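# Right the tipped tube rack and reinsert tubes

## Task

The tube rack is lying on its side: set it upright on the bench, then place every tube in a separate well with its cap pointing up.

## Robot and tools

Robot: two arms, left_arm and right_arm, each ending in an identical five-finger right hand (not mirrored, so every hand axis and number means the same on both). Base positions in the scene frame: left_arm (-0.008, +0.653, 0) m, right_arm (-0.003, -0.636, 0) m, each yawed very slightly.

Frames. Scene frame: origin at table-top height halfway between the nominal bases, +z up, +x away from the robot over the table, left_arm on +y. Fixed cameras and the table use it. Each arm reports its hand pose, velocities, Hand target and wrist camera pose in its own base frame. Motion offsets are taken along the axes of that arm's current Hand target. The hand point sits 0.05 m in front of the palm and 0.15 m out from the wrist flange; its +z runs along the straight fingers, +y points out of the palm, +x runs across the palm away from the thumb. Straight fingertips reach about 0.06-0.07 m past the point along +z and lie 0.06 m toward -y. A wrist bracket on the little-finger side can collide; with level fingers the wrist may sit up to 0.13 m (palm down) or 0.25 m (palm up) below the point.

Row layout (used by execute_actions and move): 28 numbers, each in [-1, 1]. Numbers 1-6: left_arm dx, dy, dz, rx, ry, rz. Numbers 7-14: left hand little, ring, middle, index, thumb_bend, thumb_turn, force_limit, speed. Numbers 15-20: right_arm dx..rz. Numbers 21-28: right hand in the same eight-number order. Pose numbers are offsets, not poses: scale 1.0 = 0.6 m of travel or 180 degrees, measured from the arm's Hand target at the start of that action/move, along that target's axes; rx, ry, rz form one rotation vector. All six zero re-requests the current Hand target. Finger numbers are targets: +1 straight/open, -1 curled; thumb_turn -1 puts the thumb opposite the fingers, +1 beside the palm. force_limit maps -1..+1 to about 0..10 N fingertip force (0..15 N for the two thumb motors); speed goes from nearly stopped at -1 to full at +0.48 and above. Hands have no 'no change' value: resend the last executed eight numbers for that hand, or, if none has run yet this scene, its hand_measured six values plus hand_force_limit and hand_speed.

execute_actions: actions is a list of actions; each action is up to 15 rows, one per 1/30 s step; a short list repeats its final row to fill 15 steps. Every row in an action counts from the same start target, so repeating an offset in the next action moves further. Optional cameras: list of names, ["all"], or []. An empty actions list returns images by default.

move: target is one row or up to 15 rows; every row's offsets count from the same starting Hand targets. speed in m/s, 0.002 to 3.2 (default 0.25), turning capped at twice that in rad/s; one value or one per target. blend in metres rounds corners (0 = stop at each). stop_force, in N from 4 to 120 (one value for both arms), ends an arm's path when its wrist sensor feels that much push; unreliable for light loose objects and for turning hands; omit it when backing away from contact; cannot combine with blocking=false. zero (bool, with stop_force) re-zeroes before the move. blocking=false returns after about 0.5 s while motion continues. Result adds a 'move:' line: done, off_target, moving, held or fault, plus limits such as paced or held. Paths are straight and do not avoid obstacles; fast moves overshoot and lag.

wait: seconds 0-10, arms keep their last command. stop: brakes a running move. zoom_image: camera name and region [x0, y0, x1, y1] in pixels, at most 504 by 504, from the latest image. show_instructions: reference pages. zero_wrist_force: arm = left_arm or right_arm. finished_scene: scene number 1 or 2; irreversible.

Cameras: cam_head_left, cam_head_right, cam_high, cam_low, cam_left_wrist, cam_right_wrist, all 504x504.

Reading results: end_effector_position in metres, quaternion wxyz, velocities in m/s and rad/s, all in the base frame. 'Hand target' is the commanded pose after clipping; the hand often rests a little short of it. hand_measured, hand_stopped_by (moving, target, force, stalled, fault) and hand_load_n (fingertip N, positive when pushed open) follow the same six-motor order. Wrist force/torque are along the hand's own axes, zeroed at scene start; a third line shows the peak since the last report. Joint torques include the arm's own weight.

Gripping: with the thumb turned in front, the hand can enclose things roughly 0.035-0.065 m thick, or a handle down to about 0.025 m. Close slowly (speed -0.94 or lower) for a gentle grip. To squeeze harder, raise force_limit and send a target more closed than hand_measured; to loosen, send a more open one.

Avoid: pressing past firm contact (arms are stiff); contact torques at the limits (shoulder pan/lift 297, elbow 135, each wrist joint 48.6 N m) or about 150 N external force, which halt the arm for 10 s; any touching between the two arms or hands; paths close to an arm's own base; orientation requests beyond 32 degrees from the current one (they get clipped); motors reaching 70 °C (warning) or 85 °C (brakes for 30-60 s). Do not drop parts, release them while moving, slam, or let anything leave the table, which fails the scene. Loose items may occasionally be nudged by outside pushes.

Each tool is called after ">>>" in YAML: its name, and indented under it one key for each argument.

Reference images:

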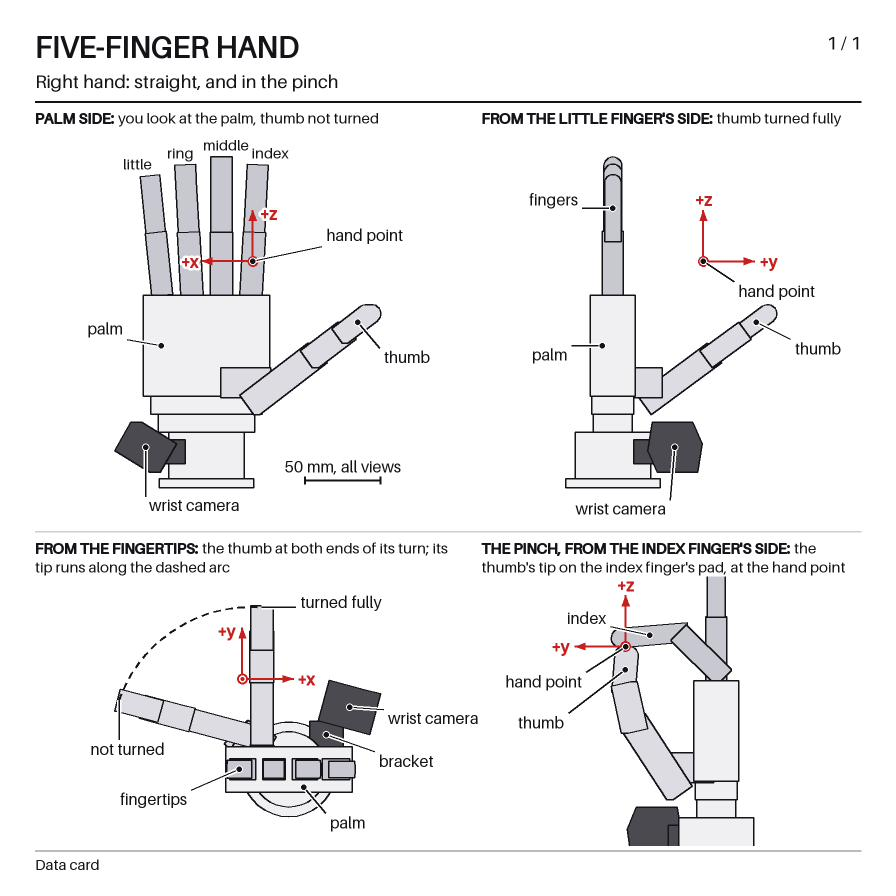

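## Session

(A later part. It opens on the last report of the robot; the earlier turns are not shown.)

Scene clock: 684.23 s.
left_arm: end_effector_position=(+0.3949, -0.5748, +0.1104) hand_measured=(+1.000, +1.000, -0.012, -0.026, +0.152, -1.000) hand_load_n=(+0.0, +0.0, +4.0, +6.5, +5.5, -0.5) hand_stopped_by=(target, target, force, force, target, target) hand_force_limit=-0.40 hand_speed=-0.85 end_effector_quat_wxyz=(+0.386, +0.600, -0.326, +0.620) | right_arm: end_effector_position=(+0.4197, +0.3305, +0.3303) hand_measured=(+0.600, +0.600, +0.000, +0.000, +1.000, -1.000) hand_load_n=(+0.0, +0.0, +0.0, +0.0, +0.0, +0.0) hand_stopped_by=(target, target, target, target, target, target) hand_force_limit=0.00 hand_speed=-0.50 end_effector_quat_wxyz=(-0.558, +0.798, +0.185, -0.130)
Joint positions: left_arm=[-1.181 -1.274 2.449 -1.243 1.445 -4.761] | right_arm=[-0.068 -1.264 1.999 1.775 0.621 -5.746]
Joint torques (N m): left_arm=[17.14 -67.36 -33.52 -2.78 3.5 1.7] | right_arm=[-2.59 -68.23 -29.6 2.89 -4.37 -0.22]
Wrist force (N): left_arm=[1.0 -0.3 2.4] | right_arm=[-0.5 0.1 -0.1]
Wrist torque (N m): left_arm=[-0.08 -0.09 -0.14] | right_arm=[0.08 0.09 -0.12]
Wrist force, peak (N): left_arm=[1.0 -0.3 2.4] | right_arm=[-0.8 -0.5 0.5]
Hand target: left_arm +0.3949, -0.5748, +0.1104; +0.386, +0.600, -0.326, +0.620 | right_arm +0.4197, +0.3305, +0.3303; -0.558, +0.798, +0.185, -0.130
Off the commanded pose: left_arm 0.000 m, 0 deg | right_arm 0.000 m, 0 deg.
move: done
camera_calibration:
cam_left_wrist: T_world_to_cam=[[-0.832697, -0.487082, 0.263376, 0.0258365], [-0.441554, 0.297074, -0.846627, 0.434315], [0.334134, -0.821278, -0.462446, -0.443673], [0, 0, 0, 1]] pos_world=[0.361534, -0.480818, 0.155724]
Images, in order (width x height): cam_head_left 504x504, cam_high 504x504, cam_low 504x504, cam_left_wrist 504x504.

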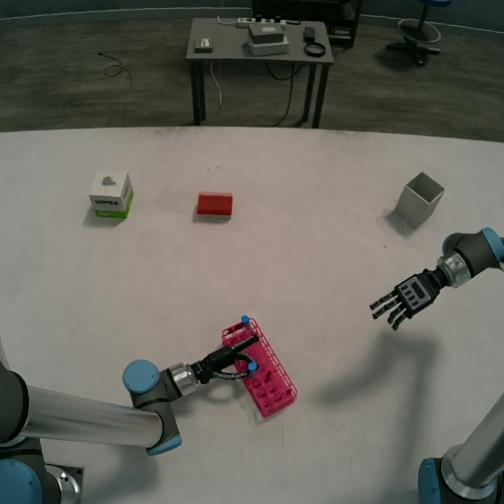

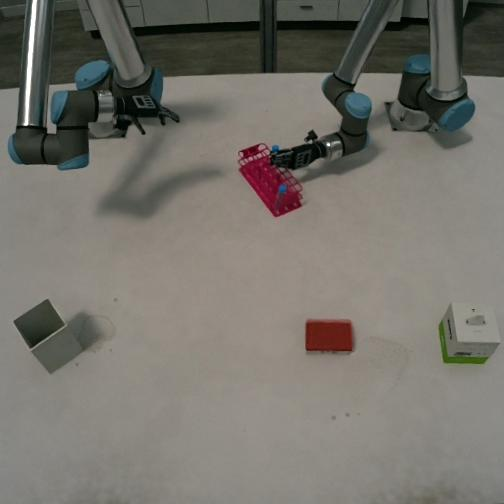

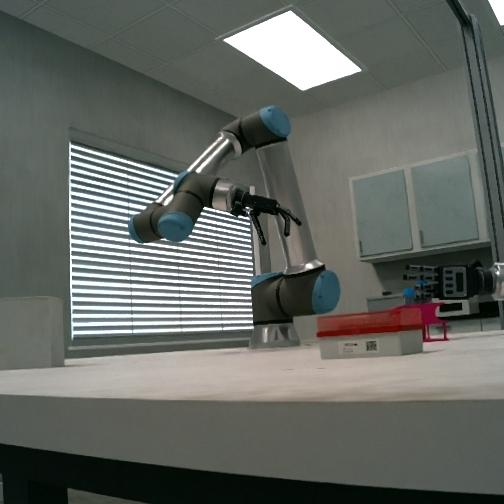

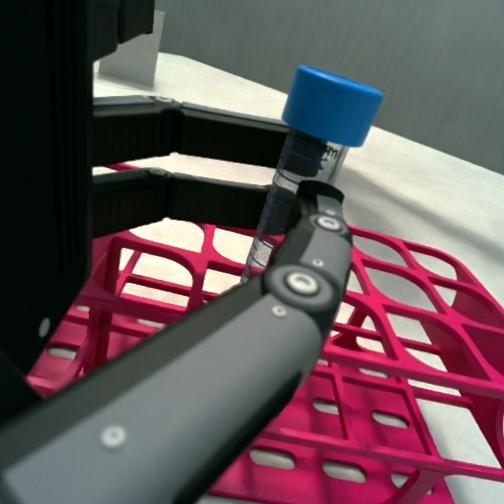

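>>> move:
  target: [-0.0325,-0.0072,-0.0079,0,0,0,1,1,-0.3,-0.3,0.15,-1,-0.4,-0.85,0,0,0,0,0,0,0.6,0.6,0,0,1,-1,0,-0.5]
  speed: 0.03
  stop_force: 4
  cameras: ["cam_head_left","cam_high","cam_left_wrist","cam_low"]

>>> zoom_image:
  camera: "cam_head_left"
  region: [225, 330, 295, 400]

>>> zoom_image:
  camera: "cam_low"
  region: [380, 230, 480, 330]

>>> zoom_image:
  camera: "cam_left_wrist"
  region: [104, 104, 504, 504]

Scene clock: 739.47 s.
left_arm: end_effector_position=(+0.3957, -0.5712, +0.0948) hand_measured=(+1.000, +1.000, -0.012, -0.026, +0.152, -1.000) hand_load_n=(+0.0, +0.0, +3.5, +6.5, +6.0, -1.0) hand_stopped_by=(target, target, force, force, target, target) hand_force_limit=-0.40 hand_speed=-0.85 end_effector_quat_wxyz=(+0.386, +0.600, -0.326, +0.620) | right_arm: end_effector_position=(+0.4197, +0.3305, +0.3303) hand_measured=(+0.600, +0.600, +0.000, +0.000, +1.000, -1.000) hand_load_n=(+0.0, +0.0, +0.0, +0.0, +0.0, +0.0) hand_stopped_by=(target, target, target, target, target, target) hand_force_limit=0.00 hand_speed=-0.50 end_effector_quat_wxyz=(-0.558, +0.798, +0.185, -0.130)
Joint positions: left_arm=[-1.175 -1.239 2.456 -1.285 1.45 -4.762] | right_arm=[-0.068 -1.264 1.999 1.775 0.621 -5.746]
Joint torques (N m): left_arm=[-23.65 -20.63 -29.56 -3 -1.85 0.51] | right_arm=[0.9 -67.5 -30.47 2.71 -4.4 -0.46]
Wrist force (N): left_arm=[8.6 -0.3 1.7] | right_arm=[-0.4 -0.3 0.3]
Wrist torque (N m): left_arm=[0.05 -0.45 0.38] | right_arm=[-0.01 0.06 -0.13]
Wrist force, peak (N): left_arm=[36.4 3.2 -2.1] | right_arm=[-0.3 -0.1 0.9]
Hand target: left_arm +0.3957, -0.5712, +0.0948; +0.386, +0.600, -0.326, +0.620 (not the last commanded pose) | right_arm +0.4197, +0.3305, +0.3303; -0.558, +0.798, +0.185, -0.130
Off the commanded pose: left_arm 0.005 m, 0 deg | right_arm 0.000 m, 0 deg.
move: contact (left_arm)
camera_calibration:
cam_left_wrist: T_world_to_cam=[[-0.832676, -0.487097, 0.263417, 0.0324278], [-0.441594, 0.297051, -0.846614, 0.420438], [0.334135, -0.821278, -0.462446, -0.448231], [0, 0, 0, 1]] pos_world=[0.362434, -0.477218, 0.140124]
Images, in order (width x height): cam_head_left 504x504, cam_high 504x504, cam_low 504x504, cam_left_wrist 504x504.

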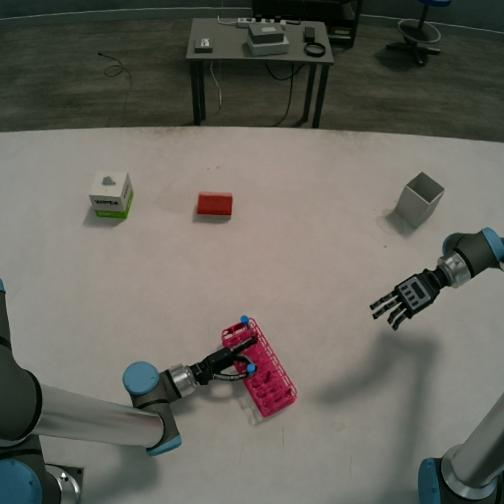

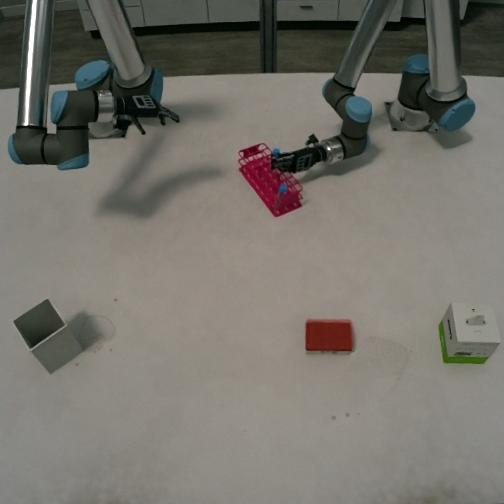

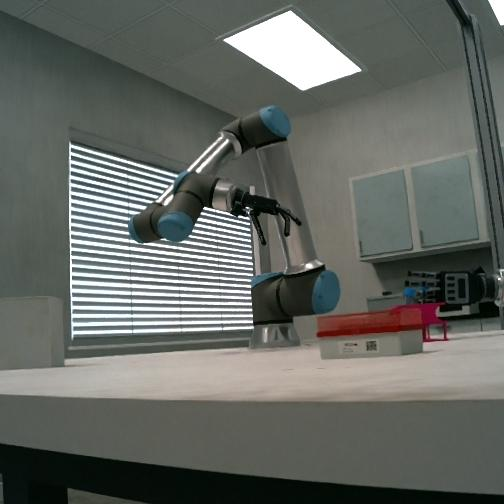

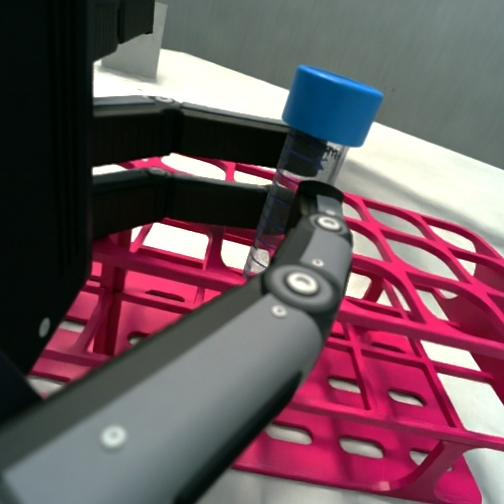

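Scaled by 7.200 from the camera's 504x504 image, which has a finer 720x720 frame.

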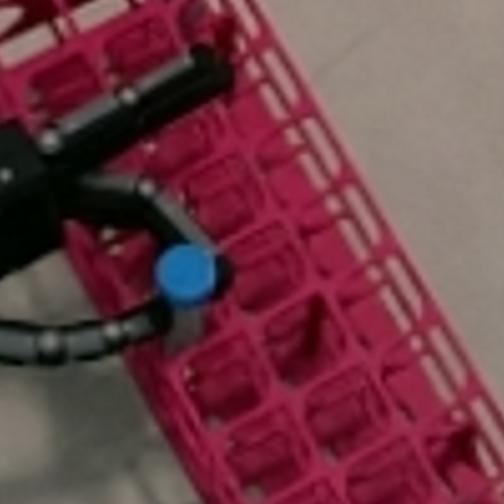

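Scaled by 5.040 from the camera's 504x504 image, which has a finer 720x720 frame.

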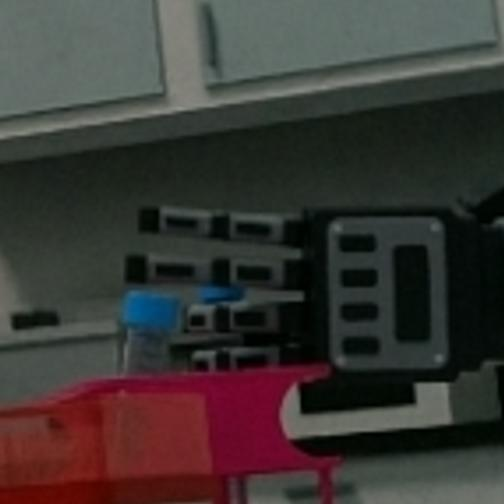

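Scaled by 1.260 from the camera's 504x504 image, which has a finer 720x720 frame.

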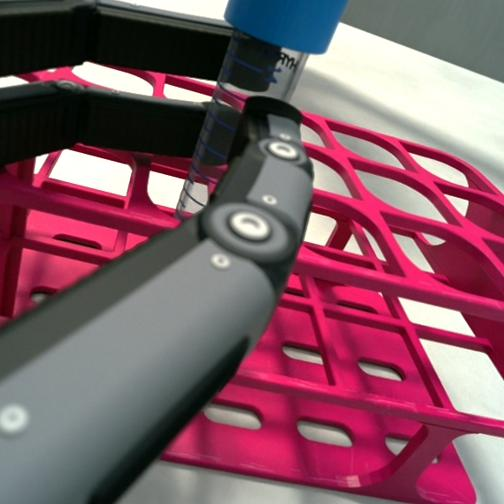

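>>> move:
  target: [0.0058,0.0003,0.0004,0,0,0,1,1,-0.3,-0.3,0.15,-1,-0.4,-0.85,0,0,0,0,0,0,0.6,0.6,0,0,1,-1,0,-0.5]
  speed: 0.02
  cameras: []

>>> move:
  target: [0,0,0,0,0,0,1,1,0.05,0.05,0.25,-1,-0.4,-0.93,0,0,0,0,0,0,0.6,0.6,0,0,1,-1,0,-0.5]
  speed: 0.02
  cameras: ["cam_head_left","cam_left_wrist","cam_low"]

>>> zoom_image:
  camera: "cam_left_wrist"
  region: [104, 104, 504, 504]

>>> zoom_image:
  camera: "cam_low"
  region: [380, 230, 480, 330]

Scene clock: 746.83 s.
left_arm: end_effector_position=(+0.3957, -0.5712, +0.0984) hand_measured=(+1.000, +1.000, -0.012, -0.026, +0.152, -1.000) hand_load_n=(-0.5, +0.0, +4.0, +6.5, +6.0, -0.5) hand_stopped_by=(target, target, force, force, target, target) hand_force_limit=-0.40 hand_speed=-0.85 end_effector_quat_wxyz=(+0.386, +0.600, -0.326, +0.620) | right_arm: end_effector_position=(+0.4197, +0.3305, +0.3303) hand_measured=(+0.600, +0.600, +0.000, +0.000, +1.000, -1.000) hand_load_n=(+0.0, +0.0, +0.0, +0.0, +0.0, +0.0) hand_stopped_by=(target, target, target, target, target, target) hand_force_limit=0.00 hand_speed=-0.50 end_effector_quat_wxyz=(-0.558, +0.798, +0.185, -0.130)
Joint positions: left_arm=[-1.175 -1.247 2.455 -1.276 1.45 -4.762] | right_arm=[-0.068 -1.264 1.999 1.775 0.621 -5.746]
Joint torques (N m): left_arm=[-9.82 -41.16 -32.07 -3.39 3.06 1.46] | right_arm=[1.03 -66.38 -30.36 2.91 -4.47 -0.61]
Wrist force (N): left_arm=[3.0 0.8 1.7] | right_arm=[-0.2 0.3 0.0]
Wrist torque (N m): left_arm=[0.13 -0.38 0.01] | right_arm=[0.11 0.06 -0.10]
Wrist force, peak (N): left_arm=[10.0 -0.1 1.5] | right_arm=[-0.8 0.0 0.4]
Hand target: left_arm +0.3958, -0.5712, +0.0983; +0.386, +0.600, -0.326, +0.620 | right_arm +0.4197, +0.3305, +0.3303; -0.558, +0.798, +0.185, -0.130
Off the commanded pose: left_arm 0.000 m, 0 deg | right_arm 0.000 m, 0 deg.
move: done
No camera images: "cameras" was empty.

Scene clock: 748.07 s.
left_arm: end_effector_position=(+0.3958, -0.5712, +0.0983) hand_measured=(+1.000, +1.000, +0.050, +0.050, +0.250, -1.000) hand_load_n=(+0.0, +0.0, +0.0, +0.0, +0.0, +0.0) hand_stopped_by=(target, target, target, target, target, target) hand_force_limit=-0.40 hand_speed=-0.93 end_effector_quat_wxyz=(+0.386, +0.600, -0.326, +0.620) | right_arm: end_effector_position=(+0.4197, +0.3305, +0.3303) hand_measured=(+0.600, +0.600, +0.000, +0.000, +1.000, -1.000) hand_load_n=(+0.0, -0.5, +0.0, +0.0, +0.0, +0.0) hand_stopped_by=(target, target, target, target, target, target) hand_force_limit=0.00 hand_speed=-0.50 end_effector_quat_wxyz=(-0.558, +0.798, +0.185, -0.130)
Joint positions: left_arm=[-1.175 -1.247 2.455 -1.276 1.45 -4.762] | right_arm=[-0.068 -1.264 1.999 1.775 0.621 -5.746]
Joint torques (N m): left_arm=[16.05 -28.73 -26.63 -4.29 3.33 1.14] | right_arm=[0.38 -68.06 -29.95 2.58 -4.33 -0.33]
Wrist force (N): left_arm=[3.0 0.8 1.9] | right_arm=[-0.1 -0.2 -0.1]
Wrist torque (N m): left_arm=[0.13 -0.36 0.00] | right_arm=[0.03 0.04 -0.11]
Wrist force, peak (N): left_arm=[3.7 0.5 1.8] | right_arm=[0.3 -0.9 0.4]
Hand target: left_arm +0.3958, -0.5712, +0.0983; +0.386, +0.600, -0.326, +0.620 | right_arm +0.4197, +0.3305, +0.3303; -0.558, +0.798, +0.185, -0.130
Off the commanded pose: left_arm 0.000 m, 0 deg | right_arm 0.000 m, 0 deg.
move: done
camera_calibration:
cam_left_wrist: T_world_to_cam=[[-0.832697, -0.487082, 0.263376, 0.0315263], [-0.441554, 0.297074, -0.846627, 0.423399], [0.334134, -0.821278, -0.462446, -0.446612], [0, 0, 0, 1]] pos_world=[0.362434, -0.477218, 0.143624]
Images, in order (width x height): cam_head_left 504x504, cam_low 504x504, cam_left_wrist 504x504.

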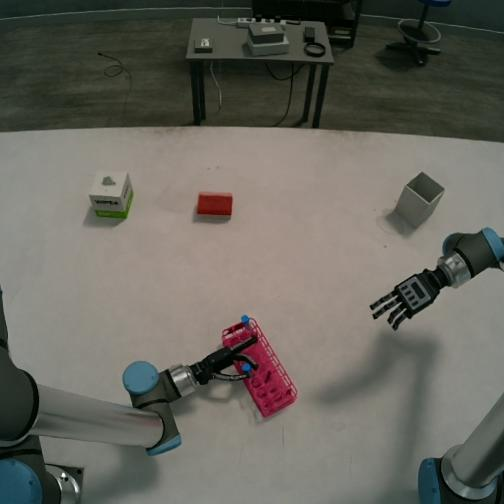

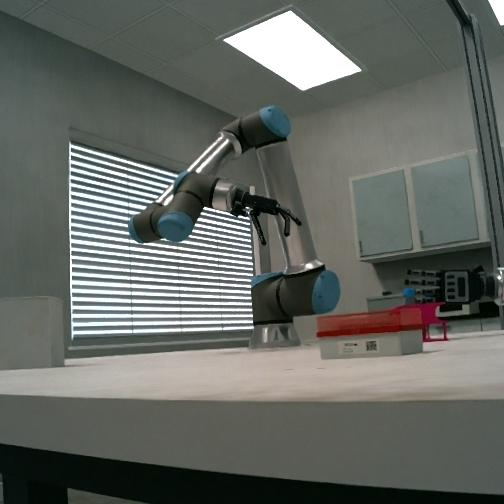

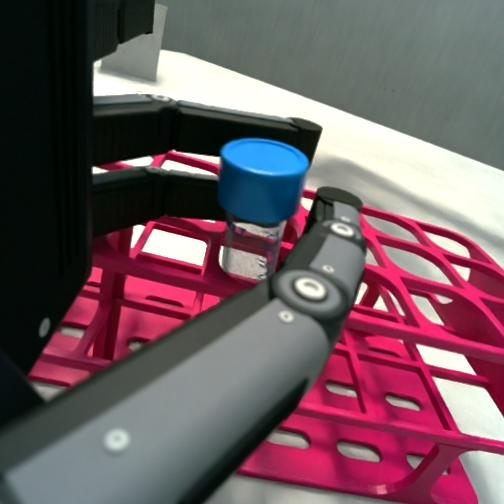

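Scaled by 1.260 from the camera's 504x504 image, which has a finer 720x720 frame.

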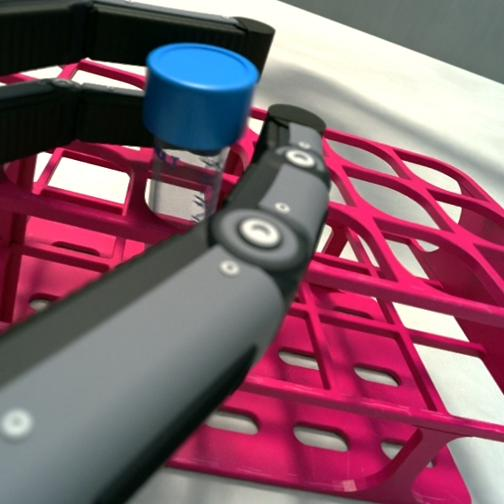

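Scaled by 5.040 from the camera's 504x504 image, which has a finer 720x720 frame.

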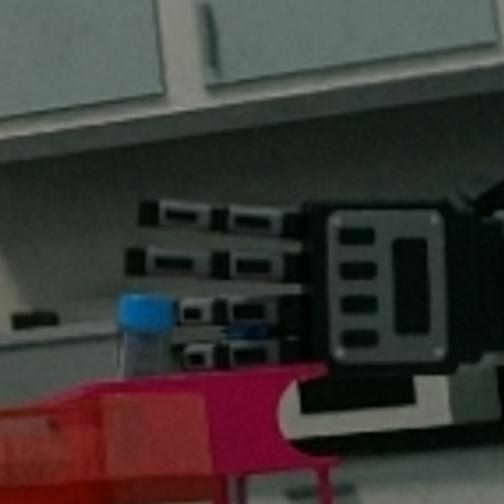

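>>> move:
  target: [0.005,0.0003,0.0004,0,0,0,1,1,0.35,0.35,0.5,-1,-0.4,-0.6,0,0,0,0,0,0,0.6,0.6,0,0,1,-1,0,-0.5]
  speed: 0.02
  cameras: ["cam_left_wrist","cam_head_left"]

>>> zoom_image:
  camera: "cam_head_left"
  region: [225, 330, 295, 400]

Scene clock: 754.70 s.
left_arm: end_effector_position=(+0.3958, -0.5712, +0.1014) hand_measured=(+1.000, +1.000, +0.350, +0.350, +0.500, -1.000) hand_load_n=(+0.0, +0.0, +0.0, +0.0, +0.0, +0.0) hand_stopped_by=(target, target, target, target, target, target) hand_force_limit=-0.40 hand_speed=-0.60 end_effector_quat_wxyz=(+0.386, +0.600, -0.326, +0.620) | right_arm: end_effector_position=(+0.4197, +0.3305, +0.3303) hand_measured=(+0.600, +0.600, +0.000, +0.000, +1.000, -1.000) hand_load_n=(+0.0, +0.0, +0.0, +0.0, +0.0, +0.0) hand_stopped_by=(target, target, target, target, target, target) hand_force_limit=0.00 hand_speed=-0.50 end_effector_quat_wxyz=(-0.558, +0.798, +0.185, -0.130)
Joint positions: left_arm=[-1.175 -1.254 2.455 -1.268 1.45 -4.762] | right_arm=[-0.068 -1.264 1.999 1.775 0.621 -5.746]
Joint torques (N m): left_arm=[14.47 -42.97 -31.9 -3.21 2.21 -0.31] | right_arm=[-0.14 -67.65 -30.17 2.59 -4.21 -0.38]
Wrist force (N): left_arm=[3.2 0.5 1.9] | right_arm=[-0.2 -0.1 0.1]
Wrist torque (N m): left_arm=[0.08 -0.40 0.01] | right_arm=[0.04 0.06 -0.12]
Wrist force, peak (N): left_arm=[3.7 0.6 1.9] | right_arm=[-0.2 -0.8 0.0]
Hand target: left_arm +0.3958, -0.5712, +0.1013; +0.386, +0.600, -0.326, +0.620 | right_arm +0.4197, +0.3305, +0.3303; -0.558, +0.798, +0.185, -0.130
Off the commanded pose: left_arm 0.000 m, 0 deg | right_arm 0.000 m, 0 deg.
move: done
camera_calibration:
cam_left_wrist: T_world_to_cam=[[-0.832697, -0.487082, 0.263376, 0.0306611], [-0.441554, 0.297074, -0.846627, 0.426053], [0.334134, -0.821278, -0.462446, -0.445261], [0, 0, 0, 1]] pos_world=[0.362434, -0.477318, 0.146724]
Images, in order (width x height): cam_head_left 504x504, cam_left_wrist 504x504.

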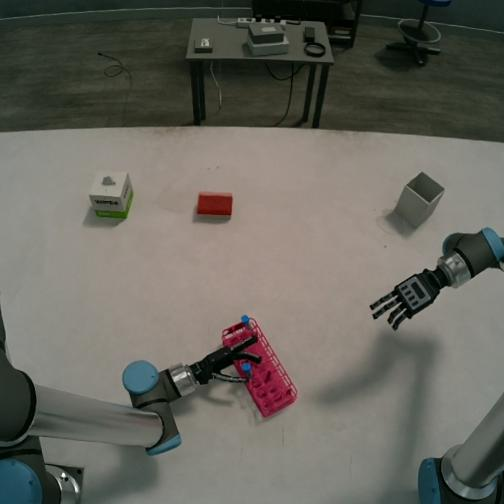

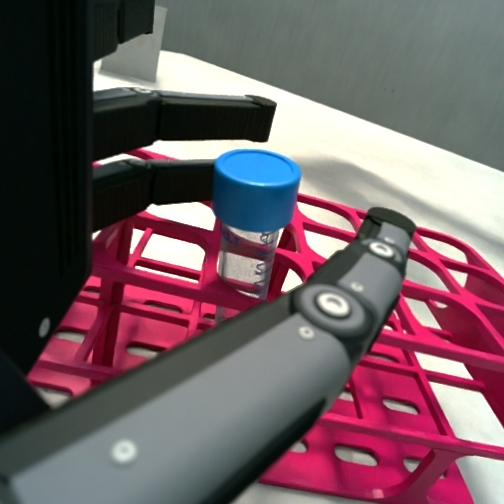

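Scaled by 7.200 from the camera's 504x504 image, which has a finer 720x720 frame.

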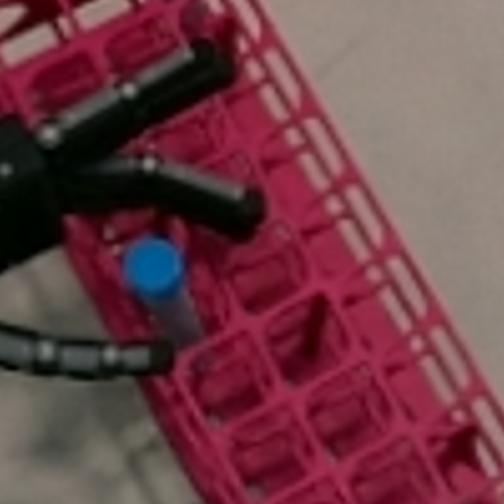

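>>> move:
  target:
    - [0,0,-0.01,0,0,0,1,1,0.35,0.35,0.5,-1,-0.4,-0.6,0,0,0,0,0,0,0.6,0.6,0,0,1,-1,0,-0.5]
    - [0.0996,0.0059,-0.0033,0,0,0,1,1,0.35,0.35,0.5,-1,-0.4,-0.6,0,0,0,0,0,0,0.6,0.6,0,0,1,-1,0,-0.5]
  speed: 0.05
  stop_force: 4
  cameras: ["cam_left_wrist","cam_head_left"]

Scene clock: 773.13 s.
left_arm: end_effector_position=(+0.3927, -0.5661, +0.1609) hand_measured=(+1.000, +1.000, +0.350, +0.350, +0.500, -1.000) hand_load_n=(+0.0, +0.0, +0.0, +0.0, +0.0, +0.0) hand_stopped_by=(target, target, target, target, target, target) hand_force_limit=-0.40 hand_speed=-0.60 end_effector_quat_wxyz=(+0.386, +0.600, -0.326, +0.620) | right_arm: end_effector_position=(+0.4197, +0.3305, +0.3303) hand_measured=(+0.600, +0.600, +0.000, +0.000, +1.000, -1.000) hand_load_n=(+0.0, +0.0, +0.0, +0.0, +0.0, +0.0) hand_stopped_by=(target, target, target, target, target, target) hand_force_limit=0.00 hand_speed=-0.50 end_effector_quat_wxyz=(-0.558, +0.798, +0.185, -0.130)
Joint positions: left_arm=[-1.177 -1.399 2.445 -1.113 1.448 -4.762] | right_arm=[-0.068 -1.264 1.999 1.775 0.621 -5.746]
Joint torques (N m): left_arm=[-20.2 -18.76 -12.05 -1.16 -2.41 1.58] | right_arm=[0.71 -66.86 -30.69 2.85 -4.05 -0.35]
Wrist force (N): left_arm=[3.3 0.9 1.8] | right_arm=[0.0 0.1 0.4]
Wrist torque (N m): left_arm=[0.15 -0.41 0.01] | right_arm=[0.05 0.02 -0.10]
Wrist force, peak (N): left_arm=[3.7 0.7 2.9] | right_arm=[0.2 -0.7 1.0]
Hand target: left_arm +0.3927, -0.5661, +0.1609; +0.386, +0.600, -0.326, +0.620 | right_arm +0.4197, +0.3305, +0.3303; -0.558, +0.798, +0.185, -0.130
Off the commanded pose: left_arm 0.000 m, 0 deg | right_arm 0.000 m, 0 deg.
move: done
camera_calibration:
cam_left_wrist: T_world_to_cam=[[-0.832697, -0.487082, 0.263376, 0.015025], [-0.441554, 0.297074, -0.846627, 0.473558], [0.334134, -0.821278, -0.462446, -0.412472], [0, 0, 0, 1]] pos_world=[0.359434, -0.472118, 0.206224]
Images, in order (width x height): cam_head_left 504x504, cam_left_wrist 504x504.

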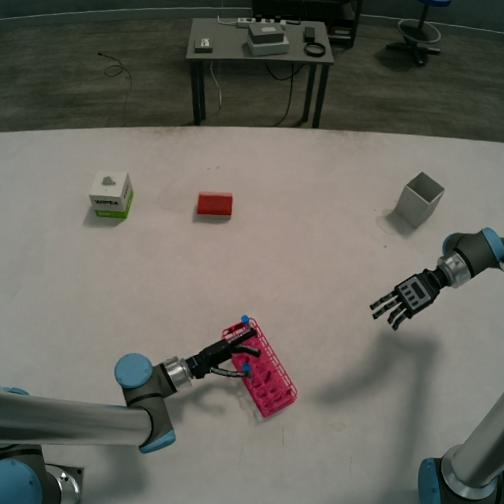

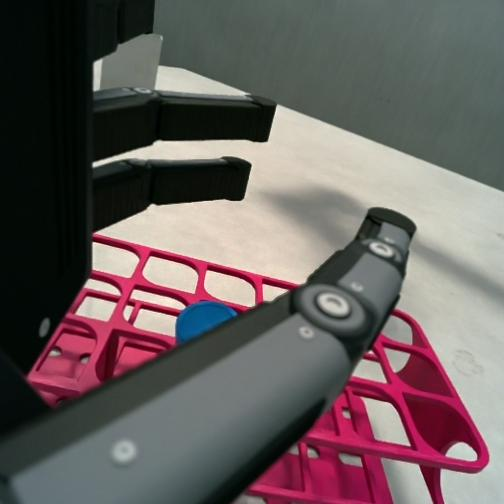

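>>> move:
  target:
    - [0.0996,0.0059,0.0067,0,0,0,1,1,0.35,0.35,0.5,-1,-0.4,-0.6,0,0,0,0,0,0,0.6,0.6,0,0,1,-1,0,-0.5]
    - [0.133,0.008,-0.2,0,0,0,1,1,0.35,0.35,0.5,-1,-0.4,-0.6,0,0,0,0,0,0,0.6,0.6,0,0,1,-1,0,-0.5]
  speed: 0.2
  blend: [0.02,0]
  cameras: ["all"]

>>> zoom_image:
  camera: "cam_head_left"
  region: [205, 300, 315, 410]

>>> zoom_image:
  camera: "cam_high"
  region: [225, 130, 315, 220]

>>> zoom_image:
  camera: "cam_low"
  region: [350, 260, 470, 380]

>>> zoom_image:
  camera: "cam_left_wrist"
  region: [204, 204, 504, 504]

Scene clock: 779.10 s.
left_arm: end_effector_position=(+0.3308, -0.4575, +0.2326) hand_measured=(+1.000, +1.000, +0.350, +0.350, +0.500, -1.000) hand_load_n=(+0.0, +0.0, +0.0, +0.0, +0.0, +0.0) hand_stopped_by=(target, target, target, target, target, target) hand_force_limit=-0.40 hand_speed=-0.60 end_effector_quat_wxyz=(+0.386, +0.600, -0.326, +0.620) | right_arm: end_effector_position=(+0.4197, +0.3305, +0.3303) hand_measured=(+0.600, +0.600, +0.000, +0.000, +1.000, -1.000) hand_load_n=(+0.0, +0.0, +0.0, +0.0, +0.0, +0.0) hand_stopped_by=(target, target, target, target, target, target) hand_force_limit=0.00 hand_speed=-0.50 end_effector_quat_wxyz=(-0.558, +0.798, +0.185, -0.130)
Joint positions: left_arm=[-1.235 -1.789 2.608 -0.887 1.391 -4.758] | right_arm=[-0.068 -1.264 1.999 1.775 0.621 -5.746]
Joint torques (N m): left_arm=[19.03 -31.88 -29.89 -2.58 3.48 0.83] | right_arm=[1.11 -68.48 -29.92 2.89 -3.94 -0.38]
Wrist force (N): left_arm=[3.3 0.6 1.5] | right_arm=[0.2 -0.1 0.0]
Wrist torque (N m): left_arm=[0.12 -0.37 -0.06] | right_arm=[0.05 -0.02 -0.09]
Wrist force, peak (N): left_arm=[4.8 1.0 3.5] | right_arm=[-0.5 -0.5 0.7]
Hand target: left_arm +0.3308, -0.4574, +0.2326; +0.386, +0.600, -0.326, +0.620 | right_arm +0.4197, +0.3305, +0.3303; -0.558, +0.798, +0.185, -0.130
Off the commanded pose: left_arm 0.000 m, 0 deg | right_arm 0.000 m, 0 deg.
move: done
camera_calibration:
cam_left_wrist: T_world_to_cam=[[-0.832742, -0.487035, 0.26332, -0.0025693], [-0.441457, 0.297044, -0.846688, 0.474685], [0.334149, -0.821317, -0.462366, -0.269402], [0, 0, 0, 1]] pos_world=[0.297434, -0.363518, 0.278024]
cam_right_wrist: T_world_to_cam=[[0.393428, -0.202277, -0.896827, 0.197134], [-0.540968, -0.839676, -0.0479301, 0.517565], [-0.743349, 0.504012, -0.439778, 0.399419], [0, 0, 0, 1]] pos_world=[0.499336, 0.273151, 0.377258]

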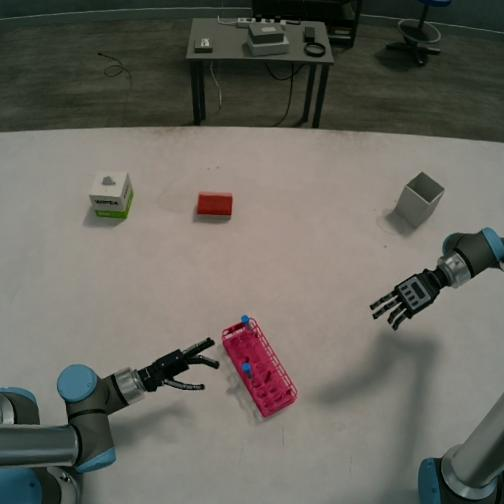

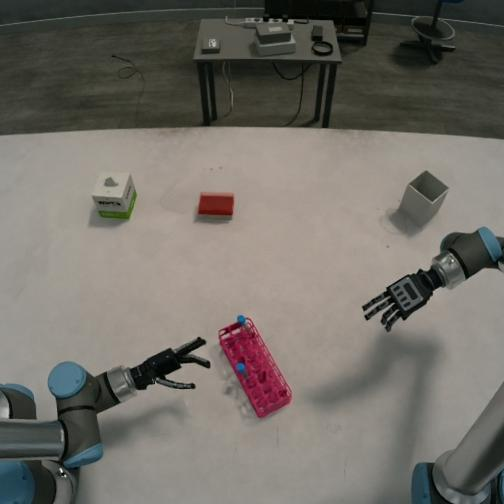

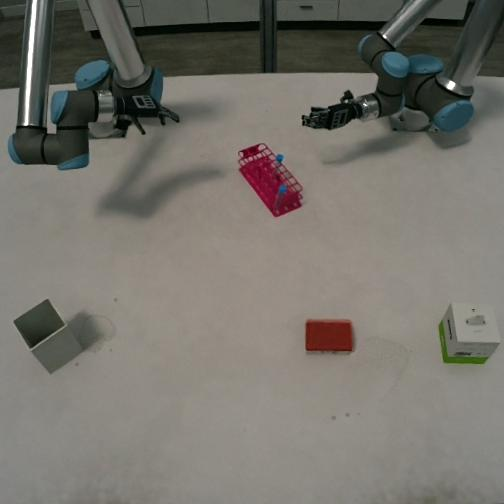

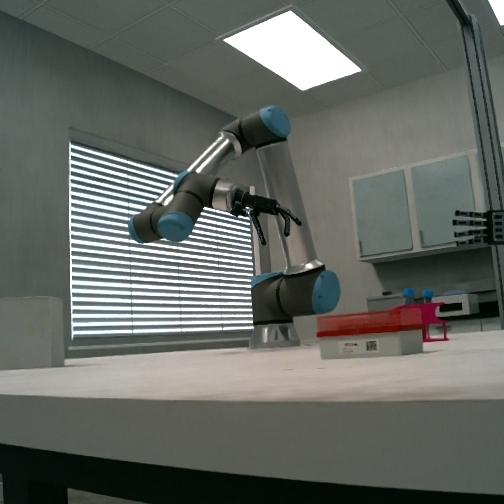

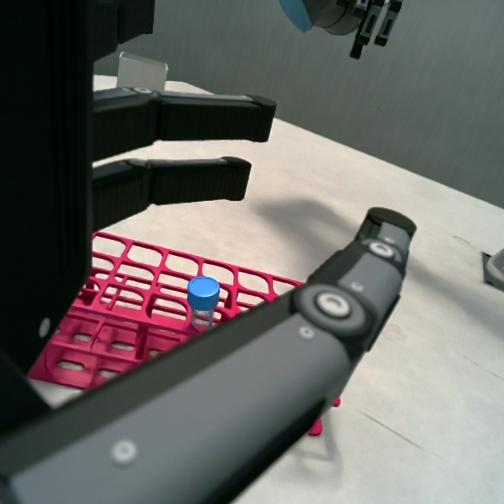

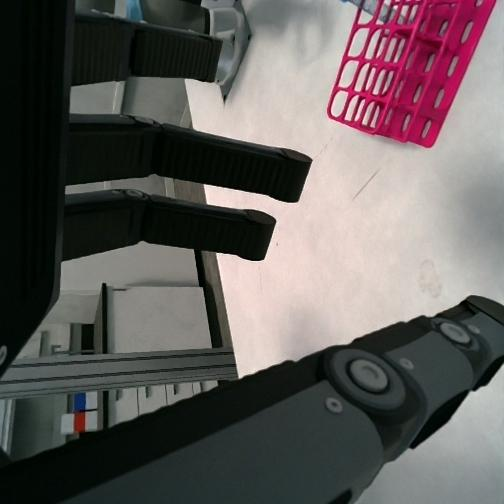

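Scaled by 4.582 from the camera's 504x504 image, which has a finer 720x720 frame.

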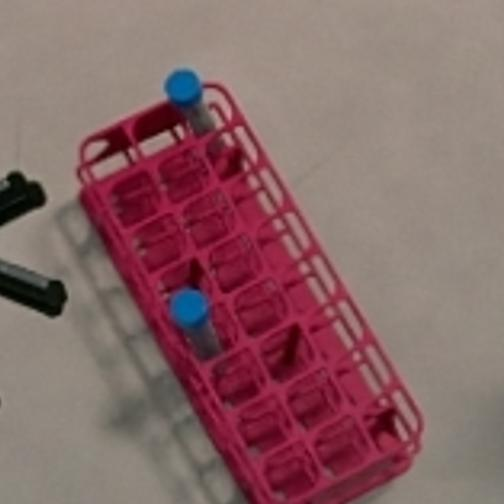

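Scaled by 5.600 from the camera's 504x504 image, which has a finer 720x720 frame.

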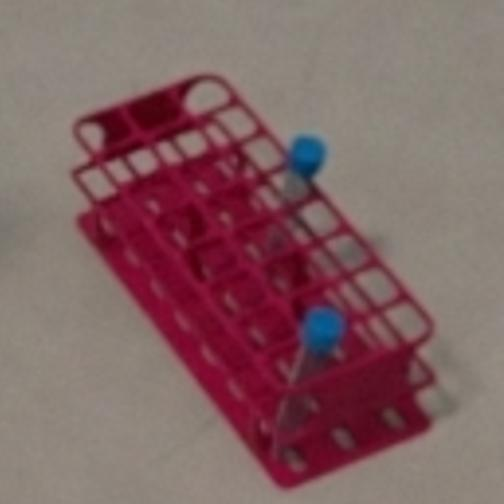

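Scaled by 4.200 from the camera's 504x504 image, which has a finer 720x720 frame.

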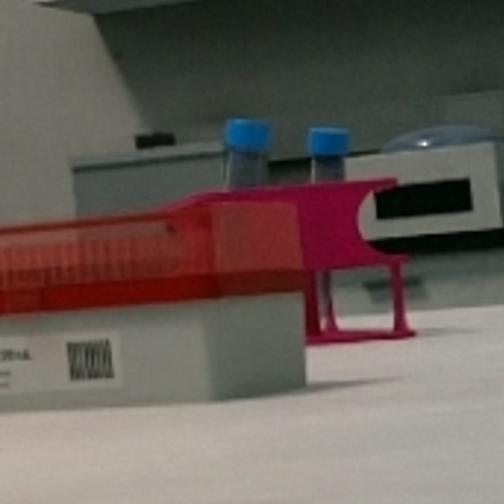

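Scaled by 1.680 from the camera's 504x504 image, which has a finer 720x720 frame.

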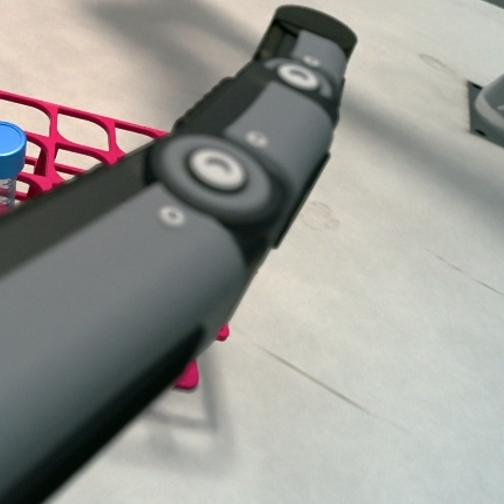

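>>> finished_scene:
  scene: 2

The scene is finished: the task was done.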